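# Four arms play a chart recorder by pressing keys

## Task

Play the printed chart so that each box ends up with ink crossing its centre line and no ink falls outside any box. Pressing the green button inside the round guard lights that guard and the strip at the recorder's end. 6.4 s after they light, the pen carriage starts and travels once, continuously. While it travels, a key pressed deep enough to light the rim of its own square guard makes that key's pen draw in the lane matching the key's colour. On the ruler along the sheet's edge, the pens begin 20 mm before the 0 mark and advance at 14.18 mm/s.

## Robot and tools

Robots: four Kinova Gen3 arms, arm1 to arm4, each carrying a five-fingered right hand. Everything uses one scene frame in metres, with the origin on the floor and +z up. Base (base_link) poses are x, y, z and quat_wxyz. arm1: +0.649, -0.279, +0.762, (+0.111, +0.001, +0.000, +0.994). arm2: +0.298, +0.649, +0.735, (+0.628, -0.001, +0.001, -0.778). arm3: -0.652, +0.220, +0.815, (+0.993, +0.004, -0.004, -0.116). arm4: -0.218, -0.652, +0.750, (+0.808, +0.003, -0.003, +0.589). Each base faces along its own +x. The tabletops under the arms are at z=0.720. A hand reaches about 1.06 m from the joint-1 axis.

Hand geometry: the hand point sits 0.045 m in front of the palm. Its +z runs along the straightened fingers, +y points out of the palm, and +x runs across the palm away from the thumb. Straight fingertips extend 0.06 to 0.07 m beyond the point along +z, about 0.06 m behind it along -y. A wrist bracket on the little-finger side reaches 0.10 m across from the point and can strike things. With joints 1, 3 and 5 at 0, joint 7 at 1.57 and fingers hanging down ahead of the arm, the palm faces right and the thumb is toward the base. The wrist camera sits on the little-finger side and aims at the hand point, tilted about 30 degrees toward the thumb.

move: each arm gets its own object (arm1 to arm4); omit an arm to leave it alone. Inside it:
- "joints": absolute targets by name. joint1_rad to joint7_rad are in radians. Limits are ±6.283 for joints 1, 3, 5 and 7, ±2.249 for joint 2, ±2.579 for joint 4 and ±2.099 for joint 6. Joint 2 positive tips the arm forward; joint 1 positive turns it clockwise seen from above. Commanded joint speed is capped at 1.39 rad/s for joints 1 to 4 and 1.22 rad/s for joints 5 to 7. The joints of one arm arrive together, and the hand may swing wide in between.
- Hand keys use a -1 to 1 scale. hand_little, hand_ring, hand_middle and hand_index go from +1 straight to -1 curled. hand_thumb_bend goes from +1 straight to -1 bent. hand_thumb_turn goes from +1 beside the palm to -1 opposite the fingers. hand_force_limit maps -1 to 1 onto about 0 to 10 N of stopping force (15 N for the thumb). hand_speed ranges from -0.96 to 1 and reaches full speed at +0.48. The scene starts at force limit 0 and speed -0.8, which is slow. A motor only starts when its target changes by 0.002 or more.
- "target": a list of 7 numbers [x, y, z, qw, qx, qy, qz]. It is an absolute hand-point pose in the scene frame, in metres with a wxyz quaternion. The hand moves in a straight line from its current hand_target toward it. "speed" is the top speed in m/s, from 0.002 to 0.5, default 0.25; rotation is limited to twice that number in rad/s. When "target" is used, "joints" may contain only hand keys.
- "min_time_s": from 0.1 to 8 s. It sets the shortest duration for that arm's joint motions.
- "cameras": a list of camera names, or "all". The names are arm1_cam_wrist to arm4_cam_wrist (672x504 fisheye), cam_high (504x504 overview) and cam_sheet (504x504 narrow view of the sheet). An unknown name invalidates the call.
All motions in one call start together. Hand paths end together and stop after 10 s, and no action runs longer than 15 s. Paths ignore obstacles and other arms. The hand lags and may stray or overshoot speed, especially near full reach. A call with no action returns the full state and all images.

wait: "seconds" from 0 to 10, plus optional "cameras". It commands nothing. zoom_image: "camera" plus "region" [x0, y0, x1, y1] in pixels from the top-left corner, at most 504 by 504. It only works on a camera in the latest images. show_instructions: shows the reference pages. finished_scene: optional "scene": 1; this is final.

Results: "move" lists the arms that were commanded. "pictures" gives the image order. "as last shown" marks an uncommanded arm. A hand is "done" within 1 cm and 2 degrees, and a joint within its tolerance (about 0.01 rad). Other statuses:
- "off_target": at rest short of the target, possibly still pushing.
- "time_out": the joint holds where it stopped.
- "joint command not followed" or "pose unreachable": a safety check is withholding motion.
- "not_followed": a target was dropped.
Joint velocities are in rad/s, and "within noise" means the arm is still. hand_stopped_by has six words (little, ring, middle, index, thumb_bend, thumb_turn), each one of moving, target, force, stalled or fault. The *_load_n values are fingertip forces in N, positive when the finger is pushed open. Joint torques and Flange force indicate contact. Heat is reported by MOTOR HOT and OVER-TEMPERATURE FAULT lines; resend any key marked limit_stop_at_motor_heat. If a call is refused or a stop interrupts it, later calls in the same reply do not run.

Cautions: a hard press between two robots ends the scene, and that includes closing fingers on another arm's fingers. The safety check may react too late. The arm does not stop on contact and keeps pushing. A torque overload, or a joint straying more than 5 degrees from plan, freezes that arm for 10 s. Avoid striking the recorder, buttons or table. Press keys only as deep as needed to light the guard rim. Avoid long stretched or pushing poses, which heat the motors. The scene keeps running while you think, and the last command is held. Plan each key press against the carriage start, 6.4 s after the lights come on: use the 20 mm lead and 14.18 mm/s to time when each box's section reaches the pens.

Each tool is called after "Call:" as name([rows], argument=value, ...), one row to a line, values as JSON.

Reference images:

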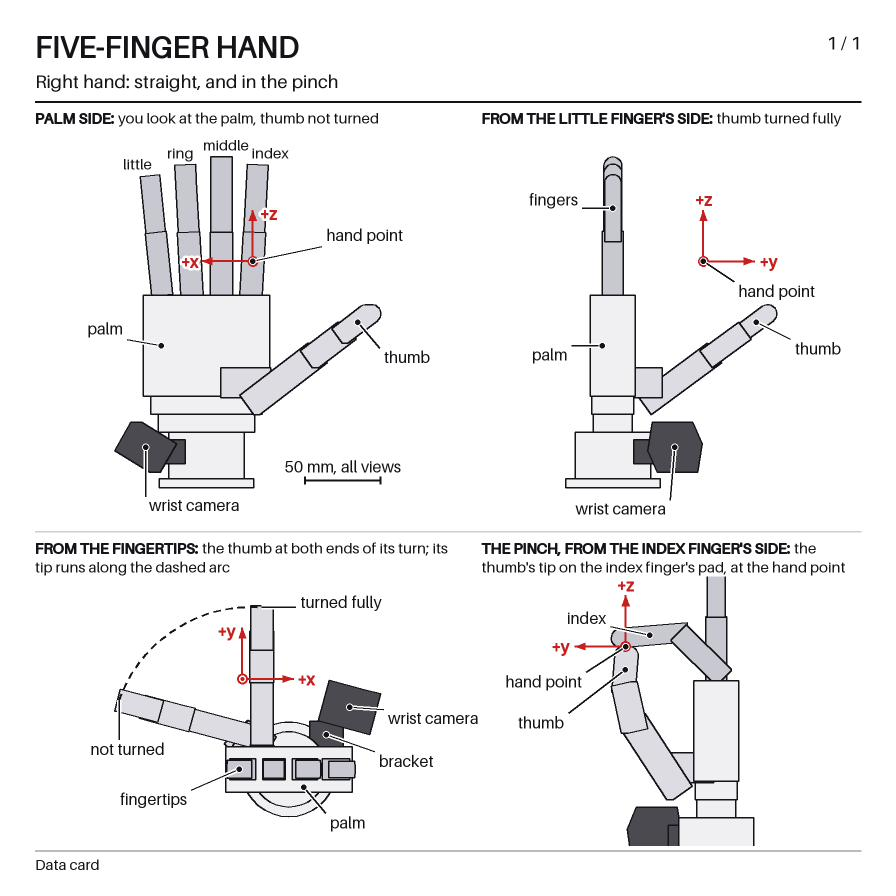

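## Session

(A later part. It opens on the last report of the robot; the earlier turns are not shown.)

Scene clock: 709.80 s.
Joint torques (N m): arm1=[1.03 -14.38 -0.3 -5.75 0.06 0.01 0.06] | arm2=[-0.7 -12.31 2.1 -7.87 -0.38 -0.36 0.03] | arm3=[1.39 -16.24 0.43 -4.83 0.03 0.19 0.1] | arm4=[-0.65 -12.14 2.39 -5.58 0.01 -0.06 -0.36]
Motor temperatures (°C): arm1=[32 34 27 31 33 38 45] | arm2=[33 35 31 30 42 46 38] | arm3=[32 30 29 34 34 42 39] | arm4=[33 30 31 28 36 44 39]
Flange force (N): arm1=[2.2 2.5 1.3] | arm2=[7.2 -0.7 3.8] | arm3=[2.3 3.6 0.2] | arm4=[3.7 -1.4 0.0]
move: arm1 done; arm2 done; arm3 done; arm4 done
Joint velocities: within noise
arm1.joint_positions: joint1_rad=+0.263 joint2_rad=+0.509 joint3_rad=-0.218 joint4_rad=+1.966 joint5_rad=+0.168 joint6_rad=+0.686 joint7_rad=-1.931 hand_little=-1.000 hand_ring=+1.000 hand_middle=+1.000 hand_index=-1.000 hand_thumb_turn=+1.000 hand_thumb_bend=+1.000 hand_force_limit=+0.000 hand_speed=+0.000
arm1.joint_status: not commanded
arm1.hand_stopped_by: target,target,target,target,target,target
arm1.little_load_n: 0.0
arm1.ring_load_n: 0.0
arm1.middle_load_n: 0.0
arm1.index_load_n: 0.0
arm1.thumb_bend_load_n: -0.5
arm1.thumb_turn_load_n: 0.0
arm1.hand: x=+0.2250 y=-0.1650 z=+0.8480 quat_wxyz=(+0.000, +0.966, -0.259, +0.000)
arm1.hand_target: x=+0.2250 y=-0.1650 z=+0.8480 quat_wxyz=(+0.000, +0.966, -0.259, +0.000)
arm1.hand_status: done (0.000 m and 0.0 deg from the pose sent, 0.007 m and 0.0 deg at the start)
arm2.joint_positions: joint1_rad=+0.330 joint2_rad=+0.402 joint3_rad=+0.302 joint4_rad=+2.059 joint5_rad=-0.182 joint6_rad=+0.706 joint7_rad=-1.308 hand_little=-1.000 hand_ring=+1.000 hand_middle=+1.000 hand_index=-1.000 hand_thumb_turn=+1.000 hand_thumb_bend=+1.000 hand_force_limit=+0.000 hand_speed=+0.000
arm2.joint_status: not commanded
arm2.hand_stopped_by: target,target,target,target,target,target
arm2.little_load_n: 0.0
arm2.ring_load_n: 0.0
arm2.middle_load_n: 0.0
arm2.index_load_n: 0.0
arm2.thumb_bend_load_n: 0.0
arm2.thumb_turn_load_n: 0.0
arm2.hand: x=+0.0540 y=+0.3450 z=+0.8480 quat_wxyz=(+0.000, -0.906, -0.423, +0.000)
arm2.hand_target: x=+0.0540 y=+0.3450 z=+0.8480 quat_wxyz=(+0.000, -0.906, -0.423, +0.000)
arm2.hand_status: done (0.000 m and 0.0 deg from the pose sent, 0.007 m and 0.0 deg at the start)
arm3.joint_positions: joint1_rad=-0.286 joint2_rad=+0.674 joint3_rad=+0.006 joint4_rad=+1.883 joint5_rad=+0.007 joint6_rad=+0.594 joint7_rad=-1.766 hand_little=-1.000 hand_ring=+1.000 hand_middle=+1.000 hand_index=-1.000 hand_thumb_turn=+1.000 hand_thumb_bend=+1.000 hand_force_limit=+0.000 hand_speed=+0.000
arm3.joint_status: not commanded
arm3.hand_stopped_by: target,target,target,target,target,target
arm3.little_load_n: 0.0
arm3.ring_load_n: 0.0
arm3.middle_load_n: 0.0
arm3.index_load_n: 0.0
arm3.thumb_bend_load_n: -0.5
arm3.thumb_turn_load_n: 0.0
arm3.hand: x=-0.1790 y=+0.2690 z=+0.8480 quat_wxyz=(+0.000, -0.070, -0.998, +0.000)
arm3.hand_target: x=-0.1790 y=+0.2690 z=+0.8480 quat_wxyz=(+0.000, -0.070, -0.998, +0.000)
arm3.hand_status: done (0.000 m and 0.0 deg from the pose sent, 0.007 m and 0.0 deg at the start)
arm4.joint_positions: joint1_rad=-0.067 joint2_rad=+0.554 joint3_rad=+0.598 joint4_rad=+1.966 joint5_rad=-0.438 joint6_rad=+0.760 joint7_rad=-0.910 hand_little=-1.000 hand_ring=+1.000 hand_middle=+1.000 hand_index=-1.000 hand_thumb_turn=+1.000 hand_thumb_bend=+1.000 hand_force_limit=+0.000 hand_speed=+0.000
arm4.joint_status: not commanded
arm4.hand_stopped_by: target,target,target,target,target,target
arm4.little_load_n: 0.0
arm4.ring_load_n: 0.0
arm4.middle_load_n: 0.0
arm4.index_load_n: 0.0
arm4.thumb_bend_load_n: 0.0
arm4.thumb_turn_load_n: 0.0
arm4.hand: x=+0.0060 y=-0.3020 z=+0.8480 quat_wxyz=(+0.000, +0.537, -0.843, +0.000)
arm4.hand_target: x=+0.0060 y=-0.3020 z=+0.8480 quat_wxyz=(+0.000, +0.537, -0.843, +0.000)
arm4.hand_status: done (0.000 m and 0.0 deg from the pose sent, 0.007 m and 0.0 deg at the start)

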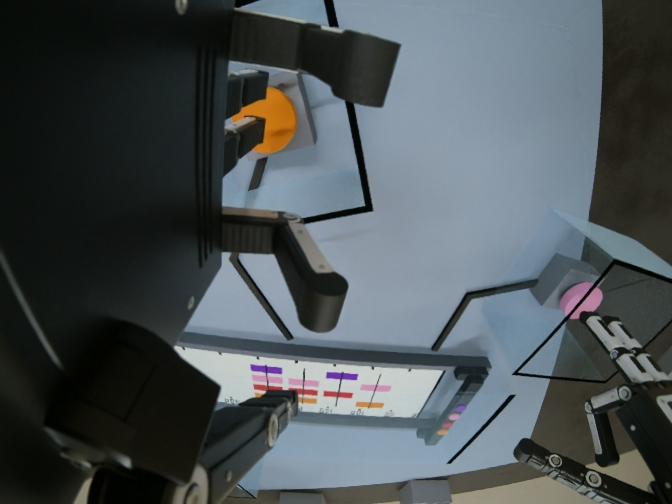

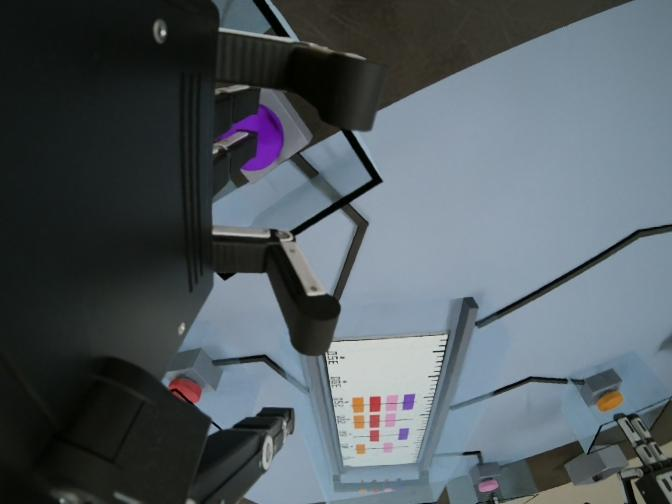

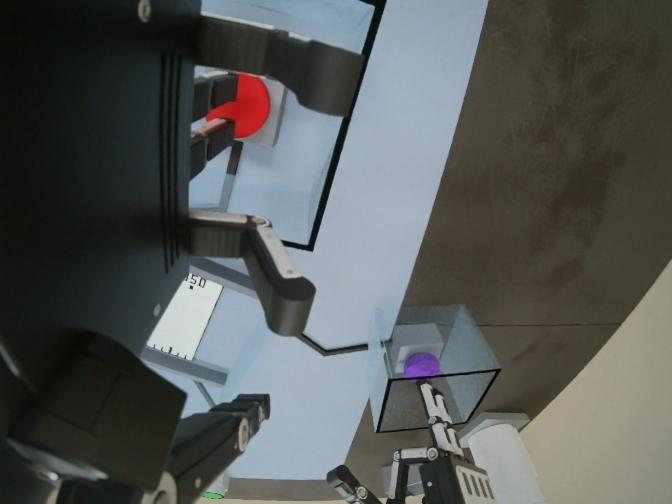

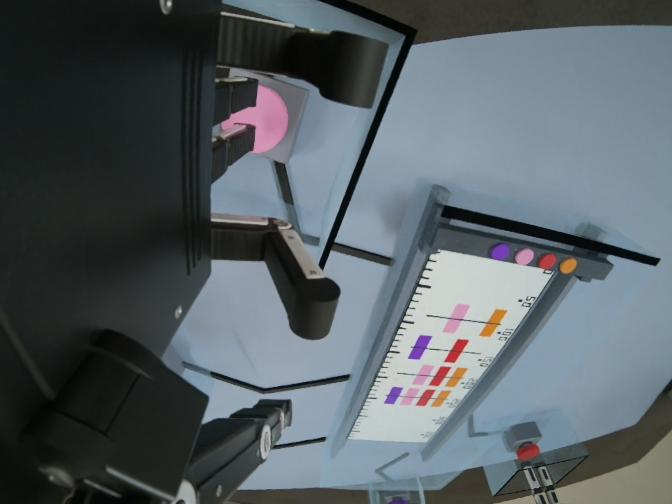

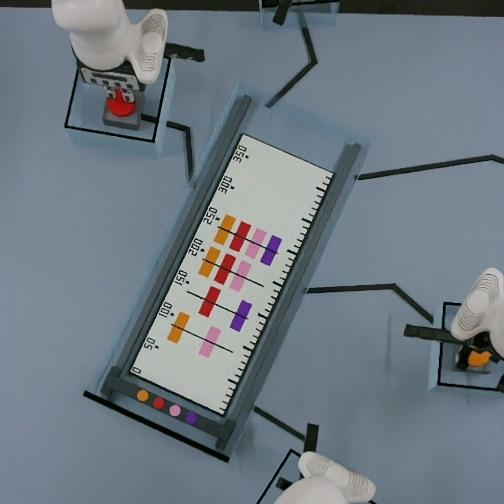

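Call:
move(arm1={"target": [0.225, -0.165, 0.838, 0, 0.9659, -0.2588, 0], "speed": 0.05}, arm2={"target": [0.054, 0.345, 0.838, 0, 0.9063, 0.4226, 0], "speed": 0.05}, arm3={"target": [-0.179, 0.269, 0.838, 0, 0.0698, 0.9976, 0], "speed": 0.05}, arm4={"target": [0.006, -0.302, 0.838, 0, 0.5373, -0.8434, 0], "speed": 0.05})

Call:
move(arm1={"target": [0.225, -0.165, 0.832, 0, 0.9659, -0.2588, 0], "speed": 0.05}, arm2={"target": [0.054, 0.345, 0.832, 0, 0.9063, 0.4226, 0], "speed": 0.05}, arm3={"target": [-0.179, 0.269, 0.832, 0, 0.0698, 0.9976, 0], "speed": 0.05}, arm4={"target": [0.006, -0.302, 0.832, 0, 0.5373, -0.8434, 0], "speed": 0.05}, cameras=["arm1_cam_wrist", "arm2_cam_wrist", "arm3_cam_wrist", "arm4_cam_wrist", "cam_sheet"])

Call:
zoom_image(camera="cam_sheet", region=[40, 0, 240, 200])

Call:
zoom_image(camera="arm1_cam_wrist", region=[180, 0, 380, 200])

Call:
zoom_image(camera="arm2_cam_wrist", region=[180, 0, 380, 200])

Scene clock: 741.70 s.
Joint torques (N m): arm1=[0.92 -14.54 -0.21 -5.52 -0.01 0.12 0.09] | arm2=[-0.82 -10.18 1.85 -7.05 -0.46 -0.75 0.05] | arm3=[1.42 -16.15 0.49 -4.58 0.02 0.18 0.11] | arm4=[-0.67 -12.39 2.42 -5.42 0 -0.06 -0.32]
Motor temperatures (°C): arm1=[32 34 27 31 33 38 45] | arm2=[33 35 31 30 42 46 38] | arm3=[32 31 29 34 34 42 39] | arm4=[33 30 30 28 36 44 39]
Flange force (N): arm1=[2.3 2.3 1.5] | arm2=[8.7 -0.9 -3.5] | arm3=[2.4 3.7 -0.4] | arm4=[3.7 -1.3 0.1]
move: arm1 done; arm2 done; arm3 done; arm4 done
Joint velocities: within noise
arm1.joint_positions: joint1_rad=+0.258 joint2_rad=+0.529 joint3_rad=-0.212 joint4_rad=+1.976 joint5_rad=+0.176 joint6_rad=+0.656 joint7_rad=-1.938 hand_little=-1.000 hand_ring=+1.000 hand_middle=+1.000 hand_index=-1.000 hand_thumb_turn=+1.000 hand_thumb_bend=+1.000 hand_force_limit=+0.000 hand_speed=+0.000
arm1.joint_status: not commanded
arm1.hand_stopped_by: target,target,target,target,target,target
arm1.little_load_n: 0.0
arm1.ring_load_n: 0.0
arm1.middle_load_n: 0.0
arm1.index_load_n: 0.0
arm1.thumb_bend_load_n: 0.0
arm1.thumb_turn_load_n: 0.0
arm1.hand: x=+0.2250 y=-0.1650 z=+0.8380 quat_wxyz=(+0.000, +0.966, -0.259, +0.000)
arm1.hand_target: x=+0.2250 y=-0.1650 z=+0.8380 quat_wxyz=(+0.000, +0.966, -0.259, +0.000)
arm1.hand_status: done (0.000 m and 0.0 deg from the pose sent, 0.010 m and 0.0 deg at the start)
arm2.joint_positions: joint1_rad=+0.338 joint2_rad=+0.423 joint3_rad=+0.293 joint4_rad=+2.071 joint5_rad=-0.193 joint6_rad=+0.674 joint7_rad=-1.298 hand_little=-1.000 hand_ring=+1.000 hand_middle=+1.000 hand_index=-1.000 hand_thumb_turn=+1.000 hand_thumb_bend=+1.000 hand_force_limit=+0.000 hand_speed=+0.000
arm2.joint_status: not commanded
arm2.hand_stopped_by: target,target,target,target,target,target
arm2.little_load_n: 0.0
arm2.ring_load_n: 0.5
arm2.middle_load_n: 0.0
arm2.index_load_n: 0.0
arm2.thumb_bend_load_n: -0.5
arm2.thumb_turn_load_n: 0.0
arm2.hand: x=+0.0540 y=+0.3450 z=+0.8380 quat_wxyz=(+0.000, -0.906, -0.423, +0.000)
arm2.hand_target: x=+0.0540 y=+0.3450 z=+0.8380 quat_wxyz=(+0.000, -0.906, -0.423, +0.000)
arm2.hand_status: done (0.000 m and 0.0 deg from the pose sent, 0.010 m and 0.0 deg at the start)
arm3.joint_positions: joint1_rad=-0.286 joint2_rad=+0.695 joint3_rad=+0.005 joint4_rad=+1.888 joint5_rad=+0.008 joint6_rad=+0.568 joint7_rad=-1.766 hand_little=-1.000 hand_ring=+1.000 hand_middle=+1.000 hand_index=-1.000 hand_thumb_turn=+1.000 hand_thumb_bend=+1.000 hand_force_limit=+0.000 hand_speed=+0.000
arm3.joint_status: not commanded
arm3.hand_stopped_by: target,target,target,target,target,target
arm3.little_load_n: 0.0
arm3.ring_load_n: 0.0
arm3.middle_load_n: 0.0
arm3.index_load_n: 0.0
arm3.thumb_bend_load_n: -0.5
arm3.thumb_turn_load_n: 0.0
arm3.hand: x=-0.1790 y=+0.2690 z=+0.8380 quat_wxyz=(+0.000, -0.070, -0.998, +0.000)
arm3.hand_target: x=-0.1790 y=+0.2690 z=+0.8380 quat_wxyz=(+0.000, -0.070, -0.998, +0.000)
arm3.hand_status: done (0.000 m and 0.0 deg from the pose sent, 0.010 m and 0.0 deg at the start)
arm4.joint_positions: joint1_rad=-0.055 joint2_rad=+0.573 joint3_rad=+0.583 joint4_rad=+1.976 joint5_rad=-0.455 joint6_rad=+0.732 joint7_rad=-0.895 hand_little=-1.000 hand_ring=+1.000 hand_middle=+1.000 hand_index=-1.000 hand_thumb_turn=+1.000 hand_thumb_bend=+1.000 hand_force_limit=+0.000 hand_speed=+0.000
arm4.joint_status: not commanded
arm4.hand_stopped_by: target,target,target,target,target,target
arm4.little_load_n: 0.0
arm4.ring_load_n: 0.0
arm4.middle_load_n: 0.0
arm4.index_load_n: 0.0
arm4.thumb_bend_load_n: -0.5
arm4.thumb_turn_load_n: 0.0
arm4.hand: x=+0.0060 y=-0.3020 z=+0.8380 quat_wxyz=(+0.000, +0.537, -0.843, +0.000)
arm4.hand_target: x=+0.0060 y=-0.3020 z=+0.8380 quat_wxyz=(+0.000, +0.537, -0.843, +0.000)
arm4.hand_status: done (0.000 m and 0.0 deg from the pose sent, 0.010 m and 0.0 deg at the start)
pictures: none

Scene clock: 742.67 s.
Joint torques (N m): arm1=[0.91 -12.74 -0.19 -5.13 0.12 -0.36 0.11] | arm2=[-1.93 17.58 -2.08 -0.81 -1.62 -6.68 0.11] | arm3=[1.41 -0.85 0.2 -2.31 0.06 -2.12 0.1] | arm4=[-0.91 -9.47 1.34 -4.38 -0.21 -0.41 -0.3]
Motor temperatures (°C): arm1=[32 34 27 31 33 38 45] | arm2=[33 35 31 30 42 46 38] | arm3=[32 31 29 34 34 42 39] | arm4=[33 30 30 28 36 44 39]
Flange force (N): arm1=[3.5 2.2 -4.2] | arm2=[27.5 -1.1 -94.0] | arm3=[10.0 2.4 -40.1] | arm4=[5.1 -1.5 -9.4]
move: arm1 done; arm2 done; arm3 done; arm4 done
Joint velocities: within noise
arm1.joint_positions: joint1_rad=+0.255 joint2_rad=+0.542 joint3_rad=-0.208 joint4_rad=+1.982 joint5_rad=+0.181 joint6_rad=+0.638 joint7_rad=-1.942 hand_little=-1.000 hand_ring=+1.000 hand_middle=+1.000 hand_index=-1.000 hand_thumb_turn=+1.000 hand_thumb_bend=+1.000 hand_force_limit=+0.000 hand_speed=+0.000
arm1.joint_status: not commanded
arm1.hand_stopped_by: target,target,target,target,target,target
arm1.little_load_n: 0.0
arm1.ring_load_n: 0.0
arm1.middle_load_n: 0.0
arm1.index_load_n: 0.0
arm1.thumb_bend_load_n: -0.5
arm1.thumb_turn_load_n: 0.0
arm1.hand: x=+0.2250 y=-0.1650 z=+0.8320 quat_wxyz=(+0.000, +0.966, -0.259, +0.000)
arm1.hand_target: x=+0.2250 y=-0.1650 z=+0.8320 quat_wxyz=(+0.000, +0.966, -0.259, +0.000)
arm1.hand_status: done (0.000 m and 0.0 deg from the pose sent, 0.006 m and 0.0 deg at the start)
arm2.joint_positions: joint1_rad=+0.342 joint2_rad=+0.436 joint3_rad=+0.288 joint4_rad=+2.078 joint5_rad=-0.200 joint6_rad=+0.655 joint7_rad=-1.291 hand_little=-1.000 hand_ring=+1.000 hand_middle=+1.000 hand_index=-1.000 hand_thumb_turn=+1.000 hand_thumb_bend=+1.000 hand_force_limit=+0.000 hand_speed=+0.000
arm2.joint_status: not commanded
arm2.hand_stopped_by: target,target,target,target,target,target
arm2.little_load_n: 0.0
arm2.ring_load_n: 0.0
arm2.middle_load_n: 0.0
arm2.index_load_n: -0.5
arm2.thumb_bend_load_n: 0.0
arm2.thumb_turn_load_n: 0.0
arm2.hand: x=+0.0540 y=+0.3450 z=+0.8320 quat_wxyz=(+0.000, -0.906, -0.423, +0.000)
arm2.hand_target: x=+0.0540 y=+0.3450 z=+0.8320 quat_wxyz=(+0.000, -0.906, -0.423, +0.000)
arm2.hand_status: done (0.000 m and 0.0 deg from the pose sent, 0.006 m and 0.0 deg at the start)
arm3.joint_positions: joint1_rad=-0.286 joint2_rad=+0.707 joint3_rad=+0.005 joint4_rad=+1.891 joint5_rad=+0.008 joint6_rad=+0.552 joint7_rad=-1.766 hand_little=-1.000 hand_ring=+1.000 hand_middle=+1.000 hand_index=-1.000 hand_thumb_turn=+1.000 hand_thumb_bend=+1.000 hand_force_limit=+0.000 hand_speed=+0.000
arm3.joint_status: not commanded
arm3.hand_stopped_by: target,target,target,target,target,target
arm3.little_load_n: 0.0
arm3.ring_load_n: 0.0
arm3.middle_load_n: 0.0
arm3.index_load_n: 0.0
arm3.thumb_bend_load_n: 0.0
arm3.thumb_turn_load_n: 0.0
arm3.hand: x=-0.1790 y=+0.2690 z=+0.8320 quat_wxyz=(+0.000, -0.070, -0.998, +0.000)
arm3.hand_target: x=-0.1790 y=+0.2690 z=+0.8320 quat_wxyz=(+0.000, -0.070, -0.998, +0.000)
arm3.hand_status: done (0.000 m and 0.0 deg from the pose sent, 0.006 m and 0.0 deg at the start)
arm4.joint_positions: joint1_rad=-0.047 joint2_rad=+0.584 joint3_rad=+0.573 joint4_rad=+1.982 joint5_rad=-0.465 joint6_rad=+0.716 joint7_rad=-0.886 hand_little=-1.000 hand_ring=+1.000 hand_middle=+1.000 hand_index=-1.000 hand_thumb_turn=+1.000 hand_thumb_bend=+1.000 hand_force_limit=+0.000 hand_speed=+0.000
arm4.joint_status: not commanded
arm4.hand_stopped_by: target,target,target,target,target,target
arm4.little_load_n: 0.0
arm4.ring_load_n: 0.0
arm4.middle_load_n: 0.0
arm4.index_load_n: 0.0
arm4.thumb_bend_load_n: 0.0
arm4.thumb_turn_load_n: 0.0
arm4.hand: x=+0.0060 y=-0.3020 z=+0.8320 quat_wxyz=(+0.000, +0.537, -0.843, +0.000)
arm4.hand_target: x=+0.0060 y=-0.3020 z=+0.8320 quat_wxyz=(+0.000, +0.537, -0.843, +0.000)
arm4.hand_status: done (0.000 m and 0.0 deg from the pose sent, 0.006 m and 0.0 deg at the start)

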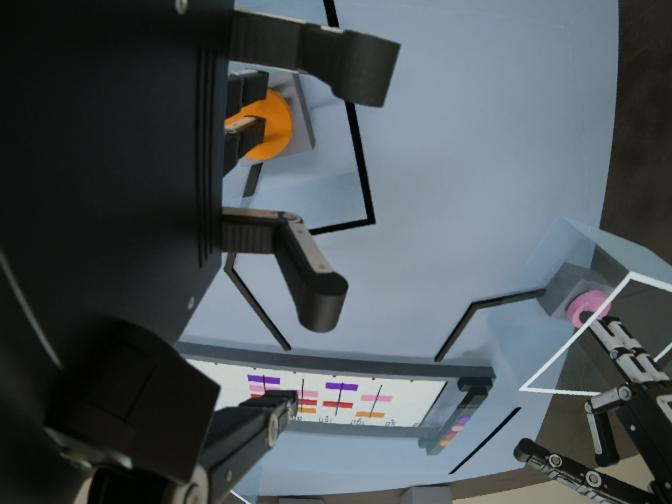

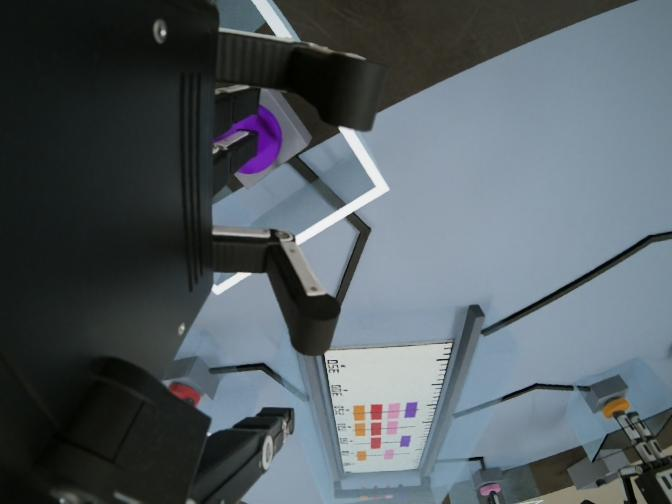

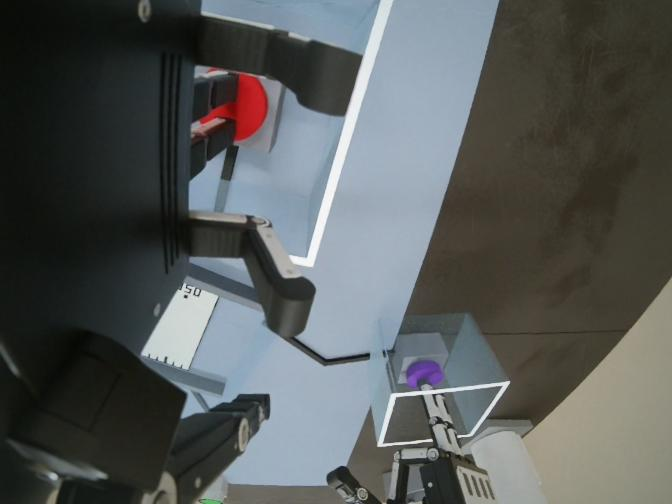

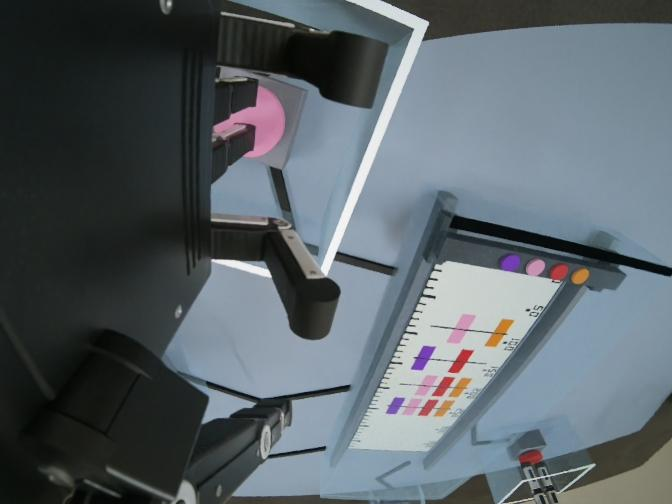

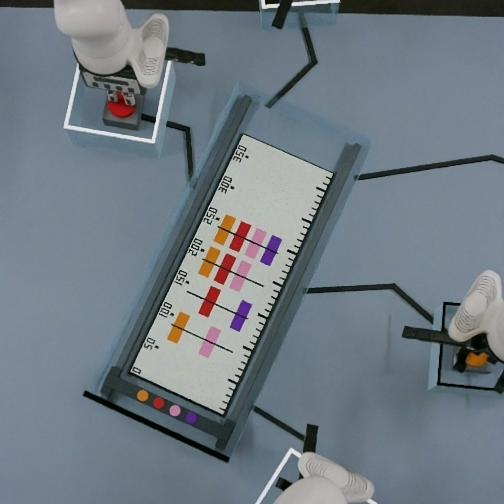

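Scaled by 2.520.

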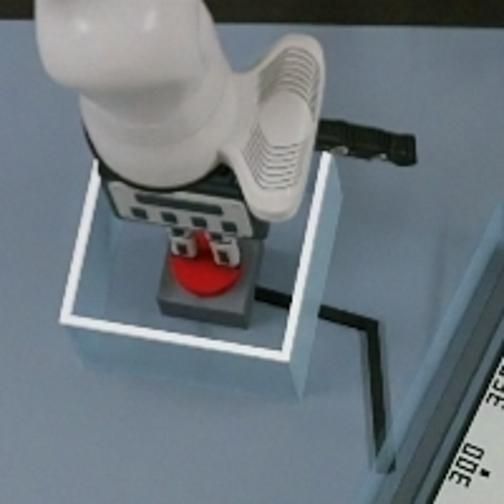

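Scaled by 2.520 from the camera's image (finer frame: 960x720).

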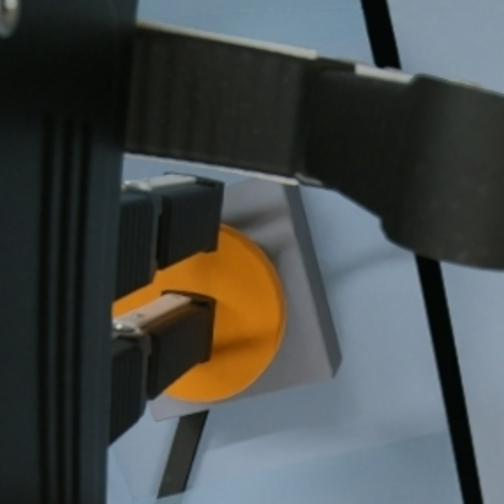

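Scaled by 2.520 from the camera's image (finer frame: 960x720).

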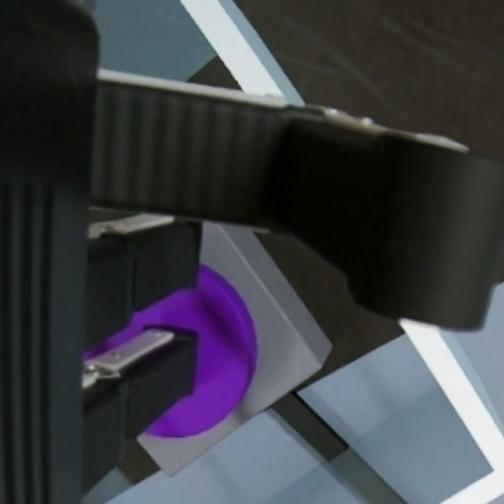

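Call:
move(arm1={"target": [0.225, -0.165, 0.840, 0, 0.9659, -0.2588, 0], "speed": 0.1}, arm2={"target": [0.054, 0.345, 0.846, 0, 0.9063, 0.4226, 0], "speed": 0.1}, arm3={"target": [-0.179, 0.269, 0.844, 0, 0.0698, 0.9976, 0], "speed": 0.1}, arm4={"target": [0.006, -0.302, 0.842, 0, 0.5373, -0.8434, 0], "speed": 0.1}, cameras=["cam_sheet", "arm1_cam_wrist", "arm2_cam_wrist"])

Scene clock: 753.30 s.
Joint torques (N m): arm1=[0.93 -14.46 -0.26 -5.57 0.04 0.08 0.09] | arm2=[-0.74 -12.34 2.1 -7.84 -0.38 -0.35 0.05] | arm3=[1.44 -16.29 0.48 -4.76 0 0.21 0.09] | arm4=[-0.65 -12.25 2.37 -5.53 -0.07 -0.03 -0.34]
Motor temperatures (°C): arm1=[32 34 27 31 33 38 45] | arm2=[33 35 31 30 42 47 38] | arm3=[32 30 29 34 34 42 39] | arm4=[33 30 30 28 36 44 39]
Flange force (N): arm1=[2.3 2.3 1.3] | arm2=[7.2 -0.8 3.8] | arm3=[2.4 3.7 0.2] | arm4=[4.0 -1.2 -0.1]
move: arm1 done; arm2 done; arm3 done; arm4 done
Joint velocities: within noise
arm1.joint_positions: joint1_rad=+0.259 joint2_rad=+0.525 joint3_rad=-0.213 joint4_rad=+1.974 joint5_rad=+0.175 joint6_rad=+0.662 joint7_rad=-1.936 hand_little=-1.000 hand_ring=+1.000 hand_middle=+1.000 hand_index=-1.000 hand_thumb_turn=+1.000 hand_thumb_bend=+1.000 hand_force_limit=+0.000 hand_speed=+0.000
arm1.joint_status: not commanded
arm1.hand_stopped_by: target,target,target,target,target,target
arm1.little_load_n: 0.0
arm1.ring_load_n: 0.0
arm1.middle_load_n: 0.0
arm1.index_load_n: 0.0
arm1.thumb_bend_load_n: 0.0
arm1.thumb_turn_load_n: 0.0
arm1.hand: x=+0.2250 y=-0.1650 z=+0.8400 quat_wxyz=(+0.000, +0.966, -0.259, +0.000)
arm1.hand_target: x=+0.2250 y=-0.1650 z=+0.8400 quat_wxyz=(+0.000, +0.966, -0.259, +0.000)
arm1.hand_status: done (0.000 m and 0.0 deg from the pose sent, 0.008 m and 0.0 deg at the start)
arm2.joint_positions: joint1_rad=+0.331 joint2_rad=+0.406 joint3_rad=+0.300 joint4_rad=+2.062 joint5_rad=-0.184 joint6_rad=+0.700 joint7_rad=-1.306 hand_little=-1.000 hand_ring=+1.000 hand_middle=+1.000 hand_index=-1.000 hand_thumb_turn=+1.000 hand_thumb_bend=+1.000 hand_force_limit=+0.000 hand_speed=+0.000
arm2.joint_status: not commanded
arm2.hand_stopped_by: target,target,target,target,target,target
arm2.little_load_n: 0.0
arm2.ring_load_n: 0.0
arm2.middle_load_n: 0.0
arm2.index_load_n: 0.0
arm2.thumb_bend_load_n: 0.0
arm2.thumb_turn_load_n: 0.0
arm2.hand: x=+0.0540 y=+0.3450 z=+0.8460 quat_wxyz=(+0.000, -0.906, -0.423, +0.000)
arm2.hand_target: x=+0.0540 y=+0.3450 z=+0.8460 quat_wxyz=(+0.000, -0.906, -0.423, +0.000)
arm2.hand_status: done (0.000 m and 0.0 deg from the pose sent, 0.014 m and 0.0 deg at the start)
arm3.joint_positions: joint1_rad=-0.286 joint2_rad=+0.682 joint3_rad=+0.005 joint4_rad=+1.885 joint5_rad=+0.008 joint6_rad=+0.583 joint7_rad=-1.766 hand_little=-1.000 hand_ring=+1.000 hand_middle=+1.000 hand_index=-1.000 hand_thumb_turn=+1.000 hand_thumb_bend=+1.000 hand_force_limit=+0.000 hand_speed=+0.000
arm3.joint_status: not commanded
arm3.hand_stopped_by: target,target,target,target,target,target
arm3.little_load_n: 0.0
arm3.ring_load_n: 0.0
arm3.middle_load_n: -0.5
arm3.index_load_n: 0.0
arm3.thumb_bend_load_n: -0.5
arm3.thumb_turn_load_n: 0.0
arm3.hand: x=-0.1790 y=+0.2690 z=+0.8440 quat_wxyz=(+0.000, -0.070, -0.998, +0.000)
arm3.hand_target: x=-0.1790 y=+0.2690 z=+0.8440 quat_wxyz=(+0.000, -0.070, -0.998, +0.000)
arm3.hand_status: done (0.000 m and 0.0 deg from the pose sent, 0.012 m and 0.0 deg at the start)
arm4.joint_positions: joint1_rad=-0.060 joint2_rad=+0.565 joint3_rad=+0.589 joint4_rad=+1.972 joint5_rad=-0.448 joint6_rad=+0.743 joint7_rad=-0.901 hand_little=-1.000 hand_ring=+1.000 hand_middle=+1.000 hand_index=-1.000 hand_thumb_turn=+1.000 hand_thumb_bend=+1.000 hand_force_limit=+0.000 hand_speed=+0.000
arm4.joint_status: not commanded
arm4.hand_stopped_by: target,target,target,target,target,target
arm4.little_load_n: 0.5
arm4.ring_load_n: 0.0
arm4.middle_load_n: 0.0
arm4.index_load_n: 0.0
arm4.thumb_bend_load_n: 0.0
arm4.thumb_turn_load_n: 0.0
arm4.hand: x=+0.0060 y=-0.3020 z=+0.8420 quat_wxyz=(+0.000, +0.537, -0.843, +0.000)
arm4.hand_target: x=+0.0060 y=-0.3020 z=+0.8420 quat_wxyz=(+0.000, +0.537, -0.843, +0.000)
arm4.hand_status: done (0.000 m and 0.0 deg from the pose sent, 0.010 m and 0.0 deg at the start)
pictures: arm1_cam_wrist, arm2_cam_wrist, cam_sheet

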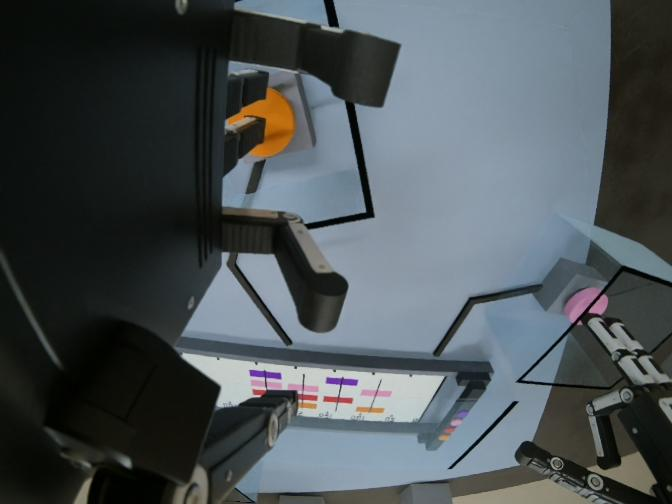

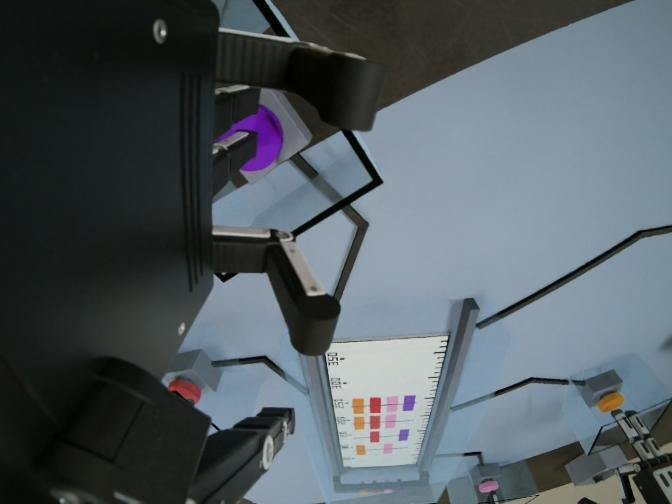

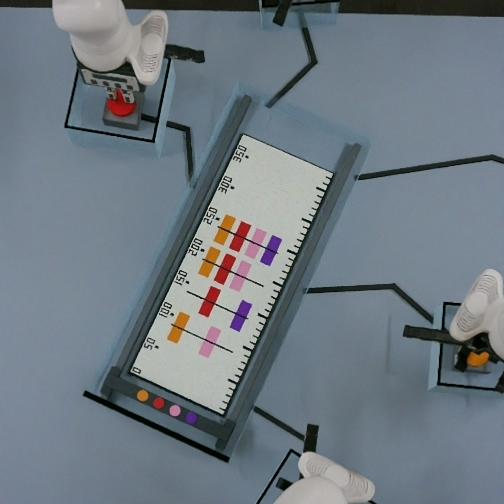

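Call:
move(arm1={"target": [0.225, -0.165, 0.925, 0, 0.9659, -0.2588, 0], "speed": 0.3})

Call:
move(arm1={"target": [0.482, 0.048, 0.925, 0, 0.9659, -0.2588, 0], "speed": 0.3}, cameras=["arm1_cam_wrist", "cam_high"])

Call:
zoom_image(camera="arm1_cam_wrist", region=[180, 0, 380, 200])

Call:
zoom_image(camera="cam_high", region=[40, 230, 160, 350])

Scene clock: 791.17 s.
Joint torques (N m): arm1=[0.96 -13.28 -0.2 -7.03 -0.01 0.09 0.06] | arm2=[-0.75 -12.34 2.11 -7.77 -0.41 -0.36 0.09] | arm3=[1.36 -16.4 0.47 -4.74 0 0.21 0.09] | arm4=[-0.67 -12.26 2.38 -5.49 -0.06 -0.02 -0.34]
Motor temperatures (°C): arm1=[32 35 27 31 33 38 45] | arm2=[33 36 31 30 42 46 38] | arm3=[32 32 29 34 34 42 39] | arm4=[33 31 31 28 36 44 39]
Flange force (N): arm1=[1.9 2.2 1.5] | arm2=[7.0 -0.8 3.6] | arm3=[2.2 3.6 0.4] | arm4=[3.8 -1.3 0.0]
move: arm1 done
Joint velocities: within noise
arm1.joint_positions: joint1_rad=+0.289 joint2_rad=+0.374 joint3_rad=-0.245 joint4_rad=+1.865 joint5_rad=+0.112 joint6_rad=+0.919 joint7_rad=-1.880 hand_little=-1.000 hand_ring=+1.000 hand_middle=+1.000 hand_index=-1.000 hand_thumb_turn=+1.000 hand_thumb_bend=+1.000 hand_force_limit=+0.000 hand_speed=+0.000
arm1.joint_status: not commanded
arm1.hand_stopped_by: target,target,target,target,target,target
arm1.little_load_n: 0.0
arm1.ring_load_n: 0.0
arm1.middle_load_n: 0.0
arm1.index_load_n: 0.0
arm1.thumb_bend_load_n: 0.0
arm1.thumb_turn_load_n: 0.0
arm1.hand: x=+0.2250 y=-0.1650 z=+0.9250 quat_wxyz=(+0.000, +0.966, -0.259, +0.000)
arm1.hand_target: x=+0.2250 y=-0.1650 z=+0.9250 quat_wxyz=(+0.000, +0.966, -0.259, +0.000)
arm1.hand_status: done (0.000 m and 0.0 deg from the pose sent, 0.085 m and 0.0 deg at the start)
arm2, arm3, arm4: as last shown
arm3.middle_load_n: 0.0
arm3.thumb_bend_load_n: 0.0
arm4.little_load_n: 0.0
pictures: none

Scene clock: 793.00 s.
Joint torques (N m): arm1=[0.79 -12.42 0.34 -6.91 0 0.1 0.15] | arm2=[-0.8 -12.34 2.14 -7.78 -0.37 -0.35 0.1] | arm3=[1.38 -16.36 0.45 -4.71 0.01 0.18 0.07] | arm4=[-0.75 -12.23 2.39 -5.55 -0.04 -0.01 -0.35]
Motor temperatures (°C): arm1=[32 35 27 31 33 38 45] | arm2=[33 36 31 30 42 46 38] | arm3=[32 32 29 34 34 42 39] | arm4=[33 31 31 28 36 44 39]
Flange force (N): arm1=[-0.2 3.3 1.1] | arm2=[7.1 -0.9 3.8] | arm3=[2.0 3.6 0.2] | arm4=[4.1 -1.5 0.2]
move: arm1 done
Joint velocities: within noise
arm1.joint_positions: joint1_rad=+1.021 joint2_rad=+0.329 joint3_rad=-0.044 joint4_rad=+1.923 joint5_rad=+0.022 joint6_rad=+0.890 joint7_rad=-0.906 hand_little=-1.000 hand_ring=+1.000 hand_middle=+1.000 hand_index=-1.000 hand_thumb_turn=+1.000 hand_thumb_bend=+1.000 hand_force_limit=+0.000 hand_speed=+0.000
arm1.joint_status: not commanded
arm1.hand_stopped_by: target,target,target,target,target,target
arm1.little_load_n: 0.0
arm1.ring_load_n: 0.0
arm1.middle_load_n: 0.0
arm1.index_load_n: 0.5
arm1.thumb_bend_load_n: 0.0
arm1.thumb_turn_load_n: 0.0
arm1.hand: x=+0.4820 y=+0.0480 z=+0.9250 quat_wxyz=(+0.000, +0.966, -0.259, +0.000)
arm1.hand_target: x=+0.4820 y=+0.0480 z=+0.9250 quat_wxyz=(+0.000, +0.966, -0.259, +0.000)
arm1.hand_status: done (0.000 m and 0.0 deg from the pose sent, 0.334 m and 0.0 deg at the start)
arm2, arm3, arm4: as last shown
arm2.thumb_bend_load_n: -0.5

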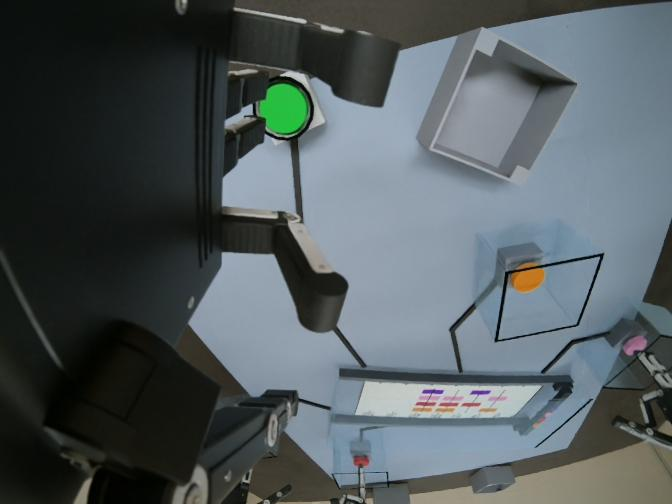

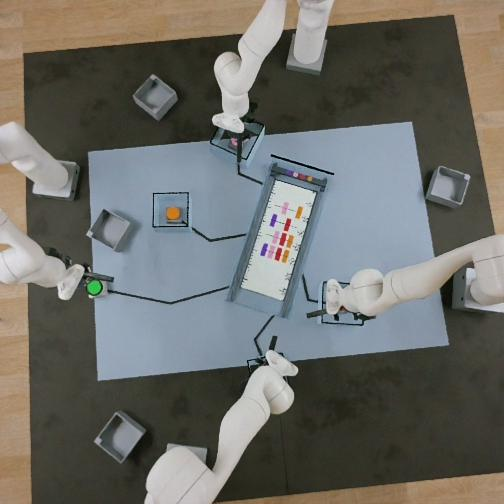

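Scaled by 2.520 from the camera's image (finer frame: 960x720).

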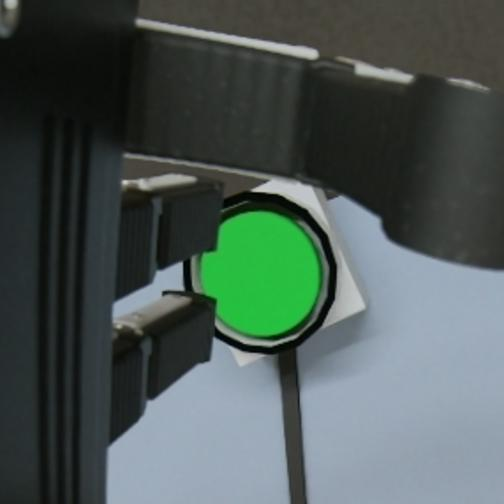

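Scaled by 4.200.

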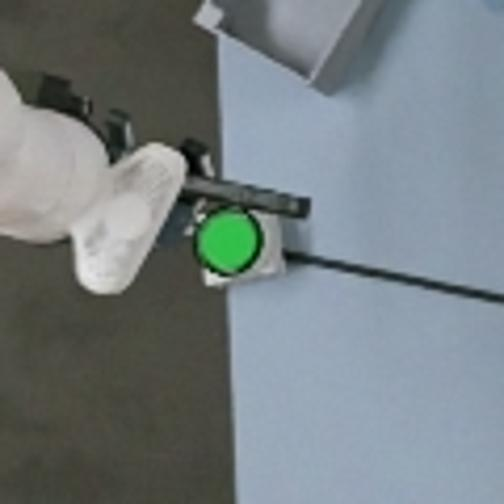

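Call:
move(arm1={"target": [0.4924, 0.042, 0.875, 0, 0.9659, -0.2588, 0], "speed": 0.2, "joints": {"hand_ring": -1}}, cameras=["arm1_cam_wrist", "cam_high"])

Call:
zoom_image(camera="arm1_cam_wrist", region=[180, 40, 340, 200])

Call:
zoom_image(camera="cam_high", region=[60, 250, 140, 330])

Scene clock: 816.03 s.
Joint torques (N m): arm1=[0.97 -12.88 0.26 -5.92 0.01 0.12 0.11] | arm2=[-0.74 -12.34 2.1 -7.83 -0.4 -0.38 0.04] | arm3=[1.42 -16.36 0.46 -4.73 -0.01 0.2 0.14] | arm4=[-0.68 -12.27 2.42 -5.54 -0.04 -0.04 -0.34]
Motor temperatures (°C): arm1=[31 35 27 32 33 38 45] | arm2=[33 36 31 30 42 46 38] | arm3=[32 32 29 34 34 42 39] | arm4=[33 31 31 28 36 44 39]
Flange force (N): arm1=[-0.7 3.5 1.2] | arm2=[7.2 -0.8 3.7] | arm3=[2.2 3.8 0.3] | arm4=[3.9 -1.3 0.1]
move: arm1 done
Joint velocities: within noise
arm1.joint_positions: joint1_rad=+1.038 joint2_rad=+0.403 joint3_rad=-0.041 joint4_rad=+2.022 joint5_rad=+0.028 joint6_rad=+0.718 joint7_rad=-0.892 hand_little=-1.000 hand_ring=-1.000 hand_middle=+1.000 hand_index=-1.000 hand_thumb_turn=+1.000 hand_thumb_bend=+1.000 hand_force_limit=+0.000 hand_speed=+0.000
arm1.joint_status: all done
arm1.hand_stopped_by: target,target,target,target,target,target
arm1.little_load_n: 0.0
arm1.ring_load_n: 0.0
arm1.middle_load_n: 0.0
arm1.index_load_n: 0.0
arm1.thumb_bend_load_n: 0.0
arm1.thumb_turn_load_n: 0.0
arm1.hand: x=+0.4924 y=+0.0420 z=+0.8750 quat_wxyz=(+0.000, +0.966, -0.259, +0.000)
arm1.hand_target: x=+0.4924 y=+0.0420 z=+0.8750 quat_wxyz=(+0.000, +0.966, -0.259, +0.000)
arm1.hand_status: done (0.000 m and 0.0 deg from the pose sent, 0.051 m and 0.0 deg at the start)
arm2, arm3, arm4: as last shown
arm2.thumb_bend_load_n: 0.0

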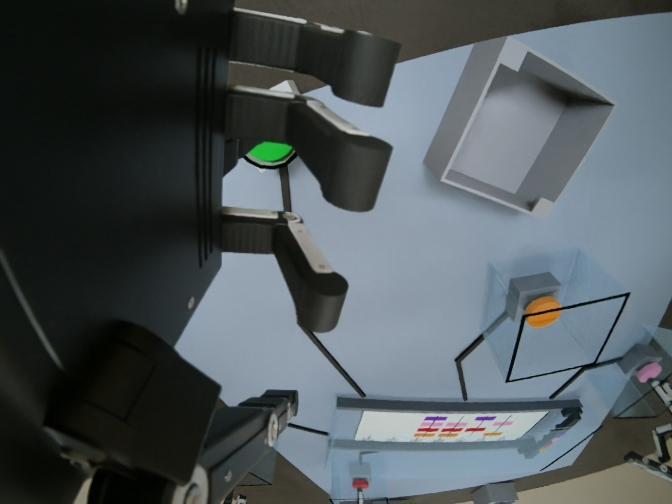

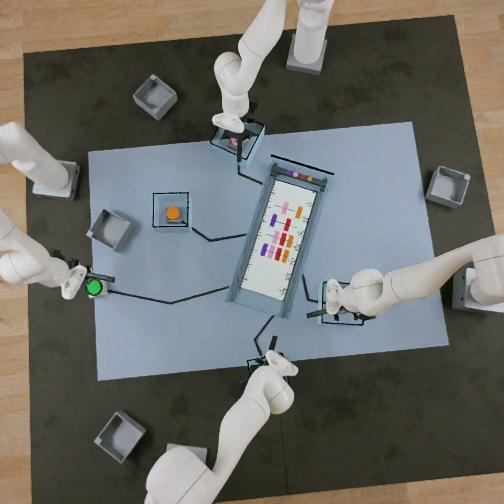

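Scaled by 3.150 from the camera's image (finer frame: 960x720).

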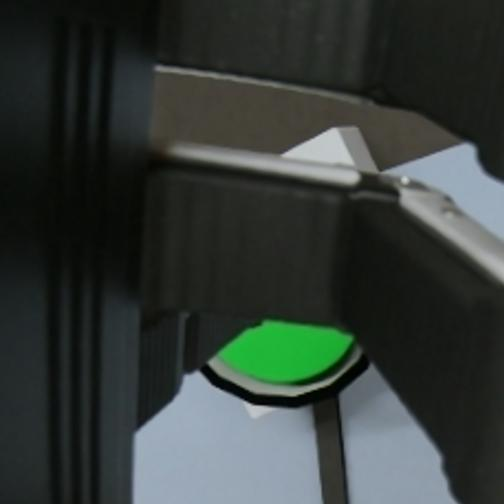

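Scaled by 6.300.

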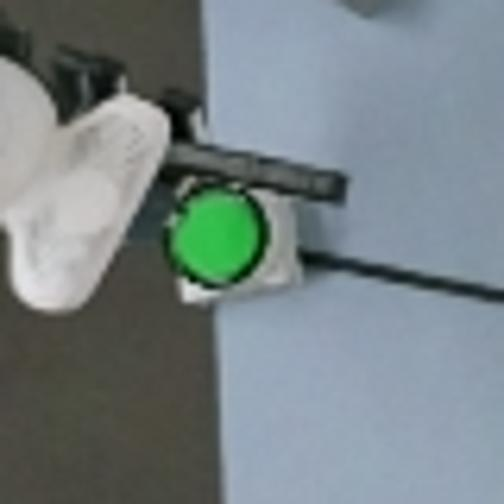

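Call:
move(arm1={"target": [0.4836, 0.0448, 0.852, 0, 0.9659, -0.2588, 0], "speed": 0.1})

Call:
move(arm1={"target": [0.4836, 0.0448, 0.849, 0, 0.9659, -0.2588, 0], "speed": 0.1}, arm2={"target": [0.056, 0.346, 0.846, 0, 0.9063, 0.4226, 0], "speed": 0.1, "joints": {"hand_ring": -1}}, arm3={"target": [-0.188, 0.274, 0.844, 0, 0.0698, 0.9976, 0], "speed": 0.1, "joints": {"hand_ring": -1}}, arm4={"target": [0.0, -0.308, 0.842, 0, 0.5373, -0.8434, 0], "speed": 0.1, "joints": {"hand_ring": -1}}, cameras=["arm1_cam_wrist", "cam_high"])

Call:
zoom_image(camera="cam_high", region=[60, 250, 140, 330])

Call:
zoom_image(camera="arm1_cam_wrist", region=[180, 40, 340, 200])

Scene clock: 867.60 s.
Joint torques (N m): arm1=[0.96 -13.44 0.31 -5.53 0 0.15 0.06] | arm2=[-0.74 -12.34 2.15 -7.86 -0.38 -0.35 0.08] | arm3=[1.38 -16.38 0.5 -4.74 -0.02 0.21 0.13] | arm4=[-0.7 -12.24 2.38 -5.54 0.02 -0.07 -0.36]
Motor temperatures (°C): arm1=[31 35 27 31 33 37 45] | arm2=[33 36 31 30 42 46 38] | arm3=[31 33 29 34 34 42 39] | arm4=[33 32 31 28 36 44 39]
Flange force (N): arm1=[-0.4 3.6 1.3] | arm2=[7.3 -0.7 3.8] | arm3=[2.2 3.7 0.4] | arm4=[3.9 -1.4 0.0]
move: arm1 done
Joint velocities: within noise
arm1.joint_positions: joint1_rad=+1.018 joint2_rad=+0.459 joint3_rad=-0.040 joint4_rad=+2.033 joint5_rad=+0.033 joint6_rad=+0.652 joint7_rad=-0.916 hand_little=-1.000 hand_ring=-1.000 hand_middle=+1.000 hand_index=-1.000 hand_thumb_turn=+1.000 hand_thumb_bend=+1.000 hand_force_limit=+0.000 hand_speed=+0.000
arm1.joint_status: not commanded
arm1.hand_stopped_by: target,target,target,target,target,target
arm1.little_load_n: 0.0
arm1.ring_load_n: 0.0
arm1.middle_load_n: 0.0
arm1.index_load_n: 0.0
arm1.thumb_bend_load_n: 0.0
arm1.thumb_turn_load_n: 0.0
arm1.hand: x=+0.4836 y=+0.0448 z=+0.8520 quat_wxyz=(+0.000, +0.966, -0.259, +0.000)
arm1.hand_target: x=+0.4836 y=+0.0448 z=+0.8520 quat_wxyz=(+0.000, +0.966, -0.259, +0.000)
arm1.hand_status: done (0.000 m and 0.0 deg from the pose sent, 0.025 m and 0.0 deg at the start)
arm2, arm3, arm4: as last shown
pictures: none

Scene clock: 868.80 s.
Joint torques (N m): arm1=[0.89 -13.52 0.3 -5.53 -0.02 0.1 0.05] | arm2=[-5.68 -8.52 -4.13 4.08 -2.54 6.89 0.47] | arm3=[1.43 -16.09 0.47 -4.63 0 0.19 0.08] | arm4=[-0.71 -11.93 2.35 -5.48 -0.01 -0.02 -0.32]
Motor temperatures (°C): arm1=[31 35 27 31 33 37 45] | arm2=[33 36 31 30 42 46 38] | arm3=[31 33 29 34 34 42 39] | arm4=[33 32 31 28 36 44 39]
Flange force (N): arm1=[-0.2 3.5 1.2] | arm2=[-11.8 -16.2 0.7] | arm3=[2.2 3.7 0.4] | arm4=[3.9 -1.4 0.2]
move: arm1 done; arm2 off_target; arm3 done; arm4 done
Joint velocities: within noise
arm1.joint_positions: joint1_rad=+1.017 joint2_rad=+0.465 joint3_rad=-0.040 joint4_rad=+2.036 joint5_rad=+0.034 joint6_rad=+0.642 joint7_rad=-0.917 hand_little=-1.000 hand_ring=-1.000 hand_middle=+1.000 hand_index=-1.000 hand_thumb_turn=+1.000 hand_thumb_bend=+1.000 hand_force_limit=+0.000 hand_speed=+0.000
arm1.joint_status: not commanded
arm1.hand_stopped_by: target,target,target,target,target,target
arm1.little_load_n: 0.0
arm1.ring_load_n: 0.0
arm1.middle_load_n: -0.5
arm1.index_load_n: 0.0
arm1.thumb_bend_load_n: -0.5
arm1.thumb_turn_load_n: 0.0
arm1.hand: x=+0.4836 y=+0.0448 z=+0.8490 quat_wxyz=(+0.000, +0.966, -0.259, +0.000)
arm1.hand_target: x=+0.4836 y=+0.0448 z=+0.8490 quat_wxyz=(+0.000, +0.966, -0.259, +0.000)
arm1.hand_status: done (0.000 m and 0.0 deg from the pose sent, 0.003 m and 0.0 deg at the start)
arm2.joint_positions: joint1_rad=+0.328 joint2_rad=+0.402 joint3_rad=+0.301 joint4_rad=+2.068 joint5_rad=-0.184 joint6_rad=+0.697 joint7_rad=-1.308 hand_little=-1.000 hand_ring=+0.468 hand_middle=+1.000 hand_index=-1.000 hand_thumb_turn=+1.000 hand_thumb_bend=+1.000 hand_force_limit=+0.000 hand_speed=+0.000
arm2.joint_status: hand_ring off_target (ended at +0.468, target -1.000)
arm2.hand_stopped_by: target,force,target,target,target,target
arm2.little_load_n: 0.0
arm2.ring_load_n: 14.5
arm2.middle_load_n: 0.0
arm2.index_load_n: 0.0
arm2.thumb_bend_load_n: 0.0
arm2.thumb_turn_load_n: 0.0
arm2.hand: x=+0.0560 y=+0.3460 z=+0.8460 quat_wxyz=(+0.000, -0.906, -0.423, +0.000)
arm2.hand_target: x=+0.0560 y=+0.3460 z=+0.8460 quat_wxyz=(+0.000, -0.906, -0.423, +0.000)
arm2.hand_status: done (0.000 m and 0.0 deg from the pose sent, 0.002 m and 0.0 deg at the start)
arm3.joint_positions: joint1_rad=-0.299 joint2_rad=+0.670 joint3_rad=+0.006 joint4_rad=+1.916 joint5_rad=+0.007 joint6_rad=+0.565 joint7_rad=-1.778 hand_little=-1.000 hand_ring=-1.000 hand_middle=+1.000 hand_index=-1.000 hand_thumb_turn=+1.000 hand_thumb_bend=+1.000 hand_force_limit=+0.000 hand_speed=+0.000
arm3.joint_status: all done
arm3.hand_stopped_by: target,target,target,target,target,target
arm3.little_load_n: 0.0
arm3.ring_load_n: 0.0
arm3.middle_load_n: 0.0
arm3.index_load_n: 0.0
arm3.thumb_bend_load_n: 0.0
arm3.thumb_turn_load_n: 0.0
arm3.hand: x=-0.1880 y=+0.2740 z=+0.8440 quat_wxyz=(+0.000, -0.070, -0.998, +0.000)
arm3.hand_target: x=-0.1880 y=+0.2740 z=+0.8440 quat_wxyz=(+0.000, -0.070, -0.998, +0.000)
arm3.hand_status: done (0.000 m and 0.0 deg from the pose sent, 0.010 m and 0.0 deg at the start)
arm4.joint_positions: joint1_rad=-0.068 joint2_rad=+0.551 joint3_rad=+0.591 joint4_rad=+2.000 joint5_rad=-0.446 joint6_rad=+0.729 joint7_rad=-0.901 hand_little=-1.000 hand_ring=-1.000 hand_middle=+1.000 hand_index=-1.000 hand_thumb_turn=+1.000 hand_thumb_bend=+1.000 hand_force_limit=+0.000 hand_speed=+0.000
arm4.joint_status: all done
arm4.hand_stopped_by: target,target,target,target,target,target
arm4.little_load_n: 0.0
arm4.ring_load_n: 0.0
arm4.middle_load_n: 0.0
arm4.index_load_n: 0.0
arm4.thumb_bend_load_n: 0.0
arm4.thumb_turn_load_n: 0.0
arm4.hand: x=+0.0000 y=-0.3080 z=+0.8420 quat_wxyz=(+0.000, +0.537, -0.843, +0.000)
arm4.hand_target: x=+0.0000 y=-0.3080 z=+0.8420 quat_wxyz=(+0.000, +0.537, -0.843, +0.000)
arm4.hand_status: done (0.000 m and 0.0 deg from the pose sent, 0.008 m and 0.0 deg at the start)

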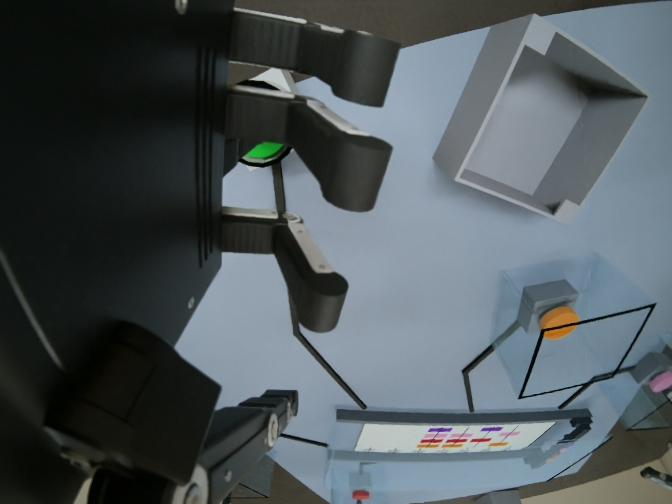

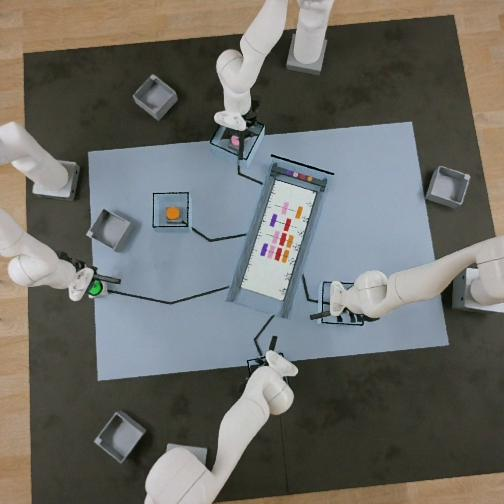

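Scaled by 6.300.

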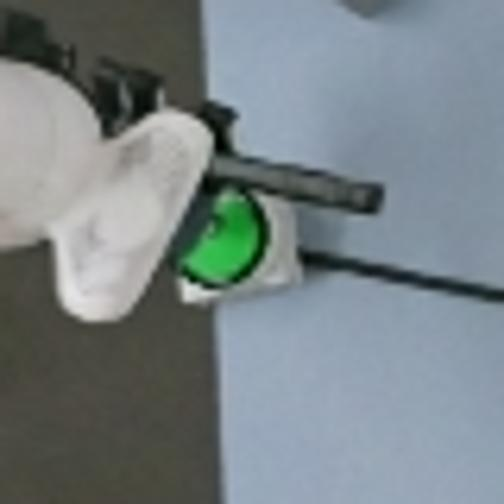

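Scaled by 3.150 from the camera's image (finer frame: 960x720).

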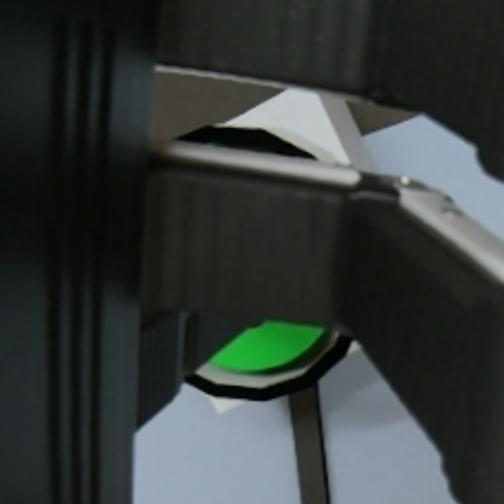

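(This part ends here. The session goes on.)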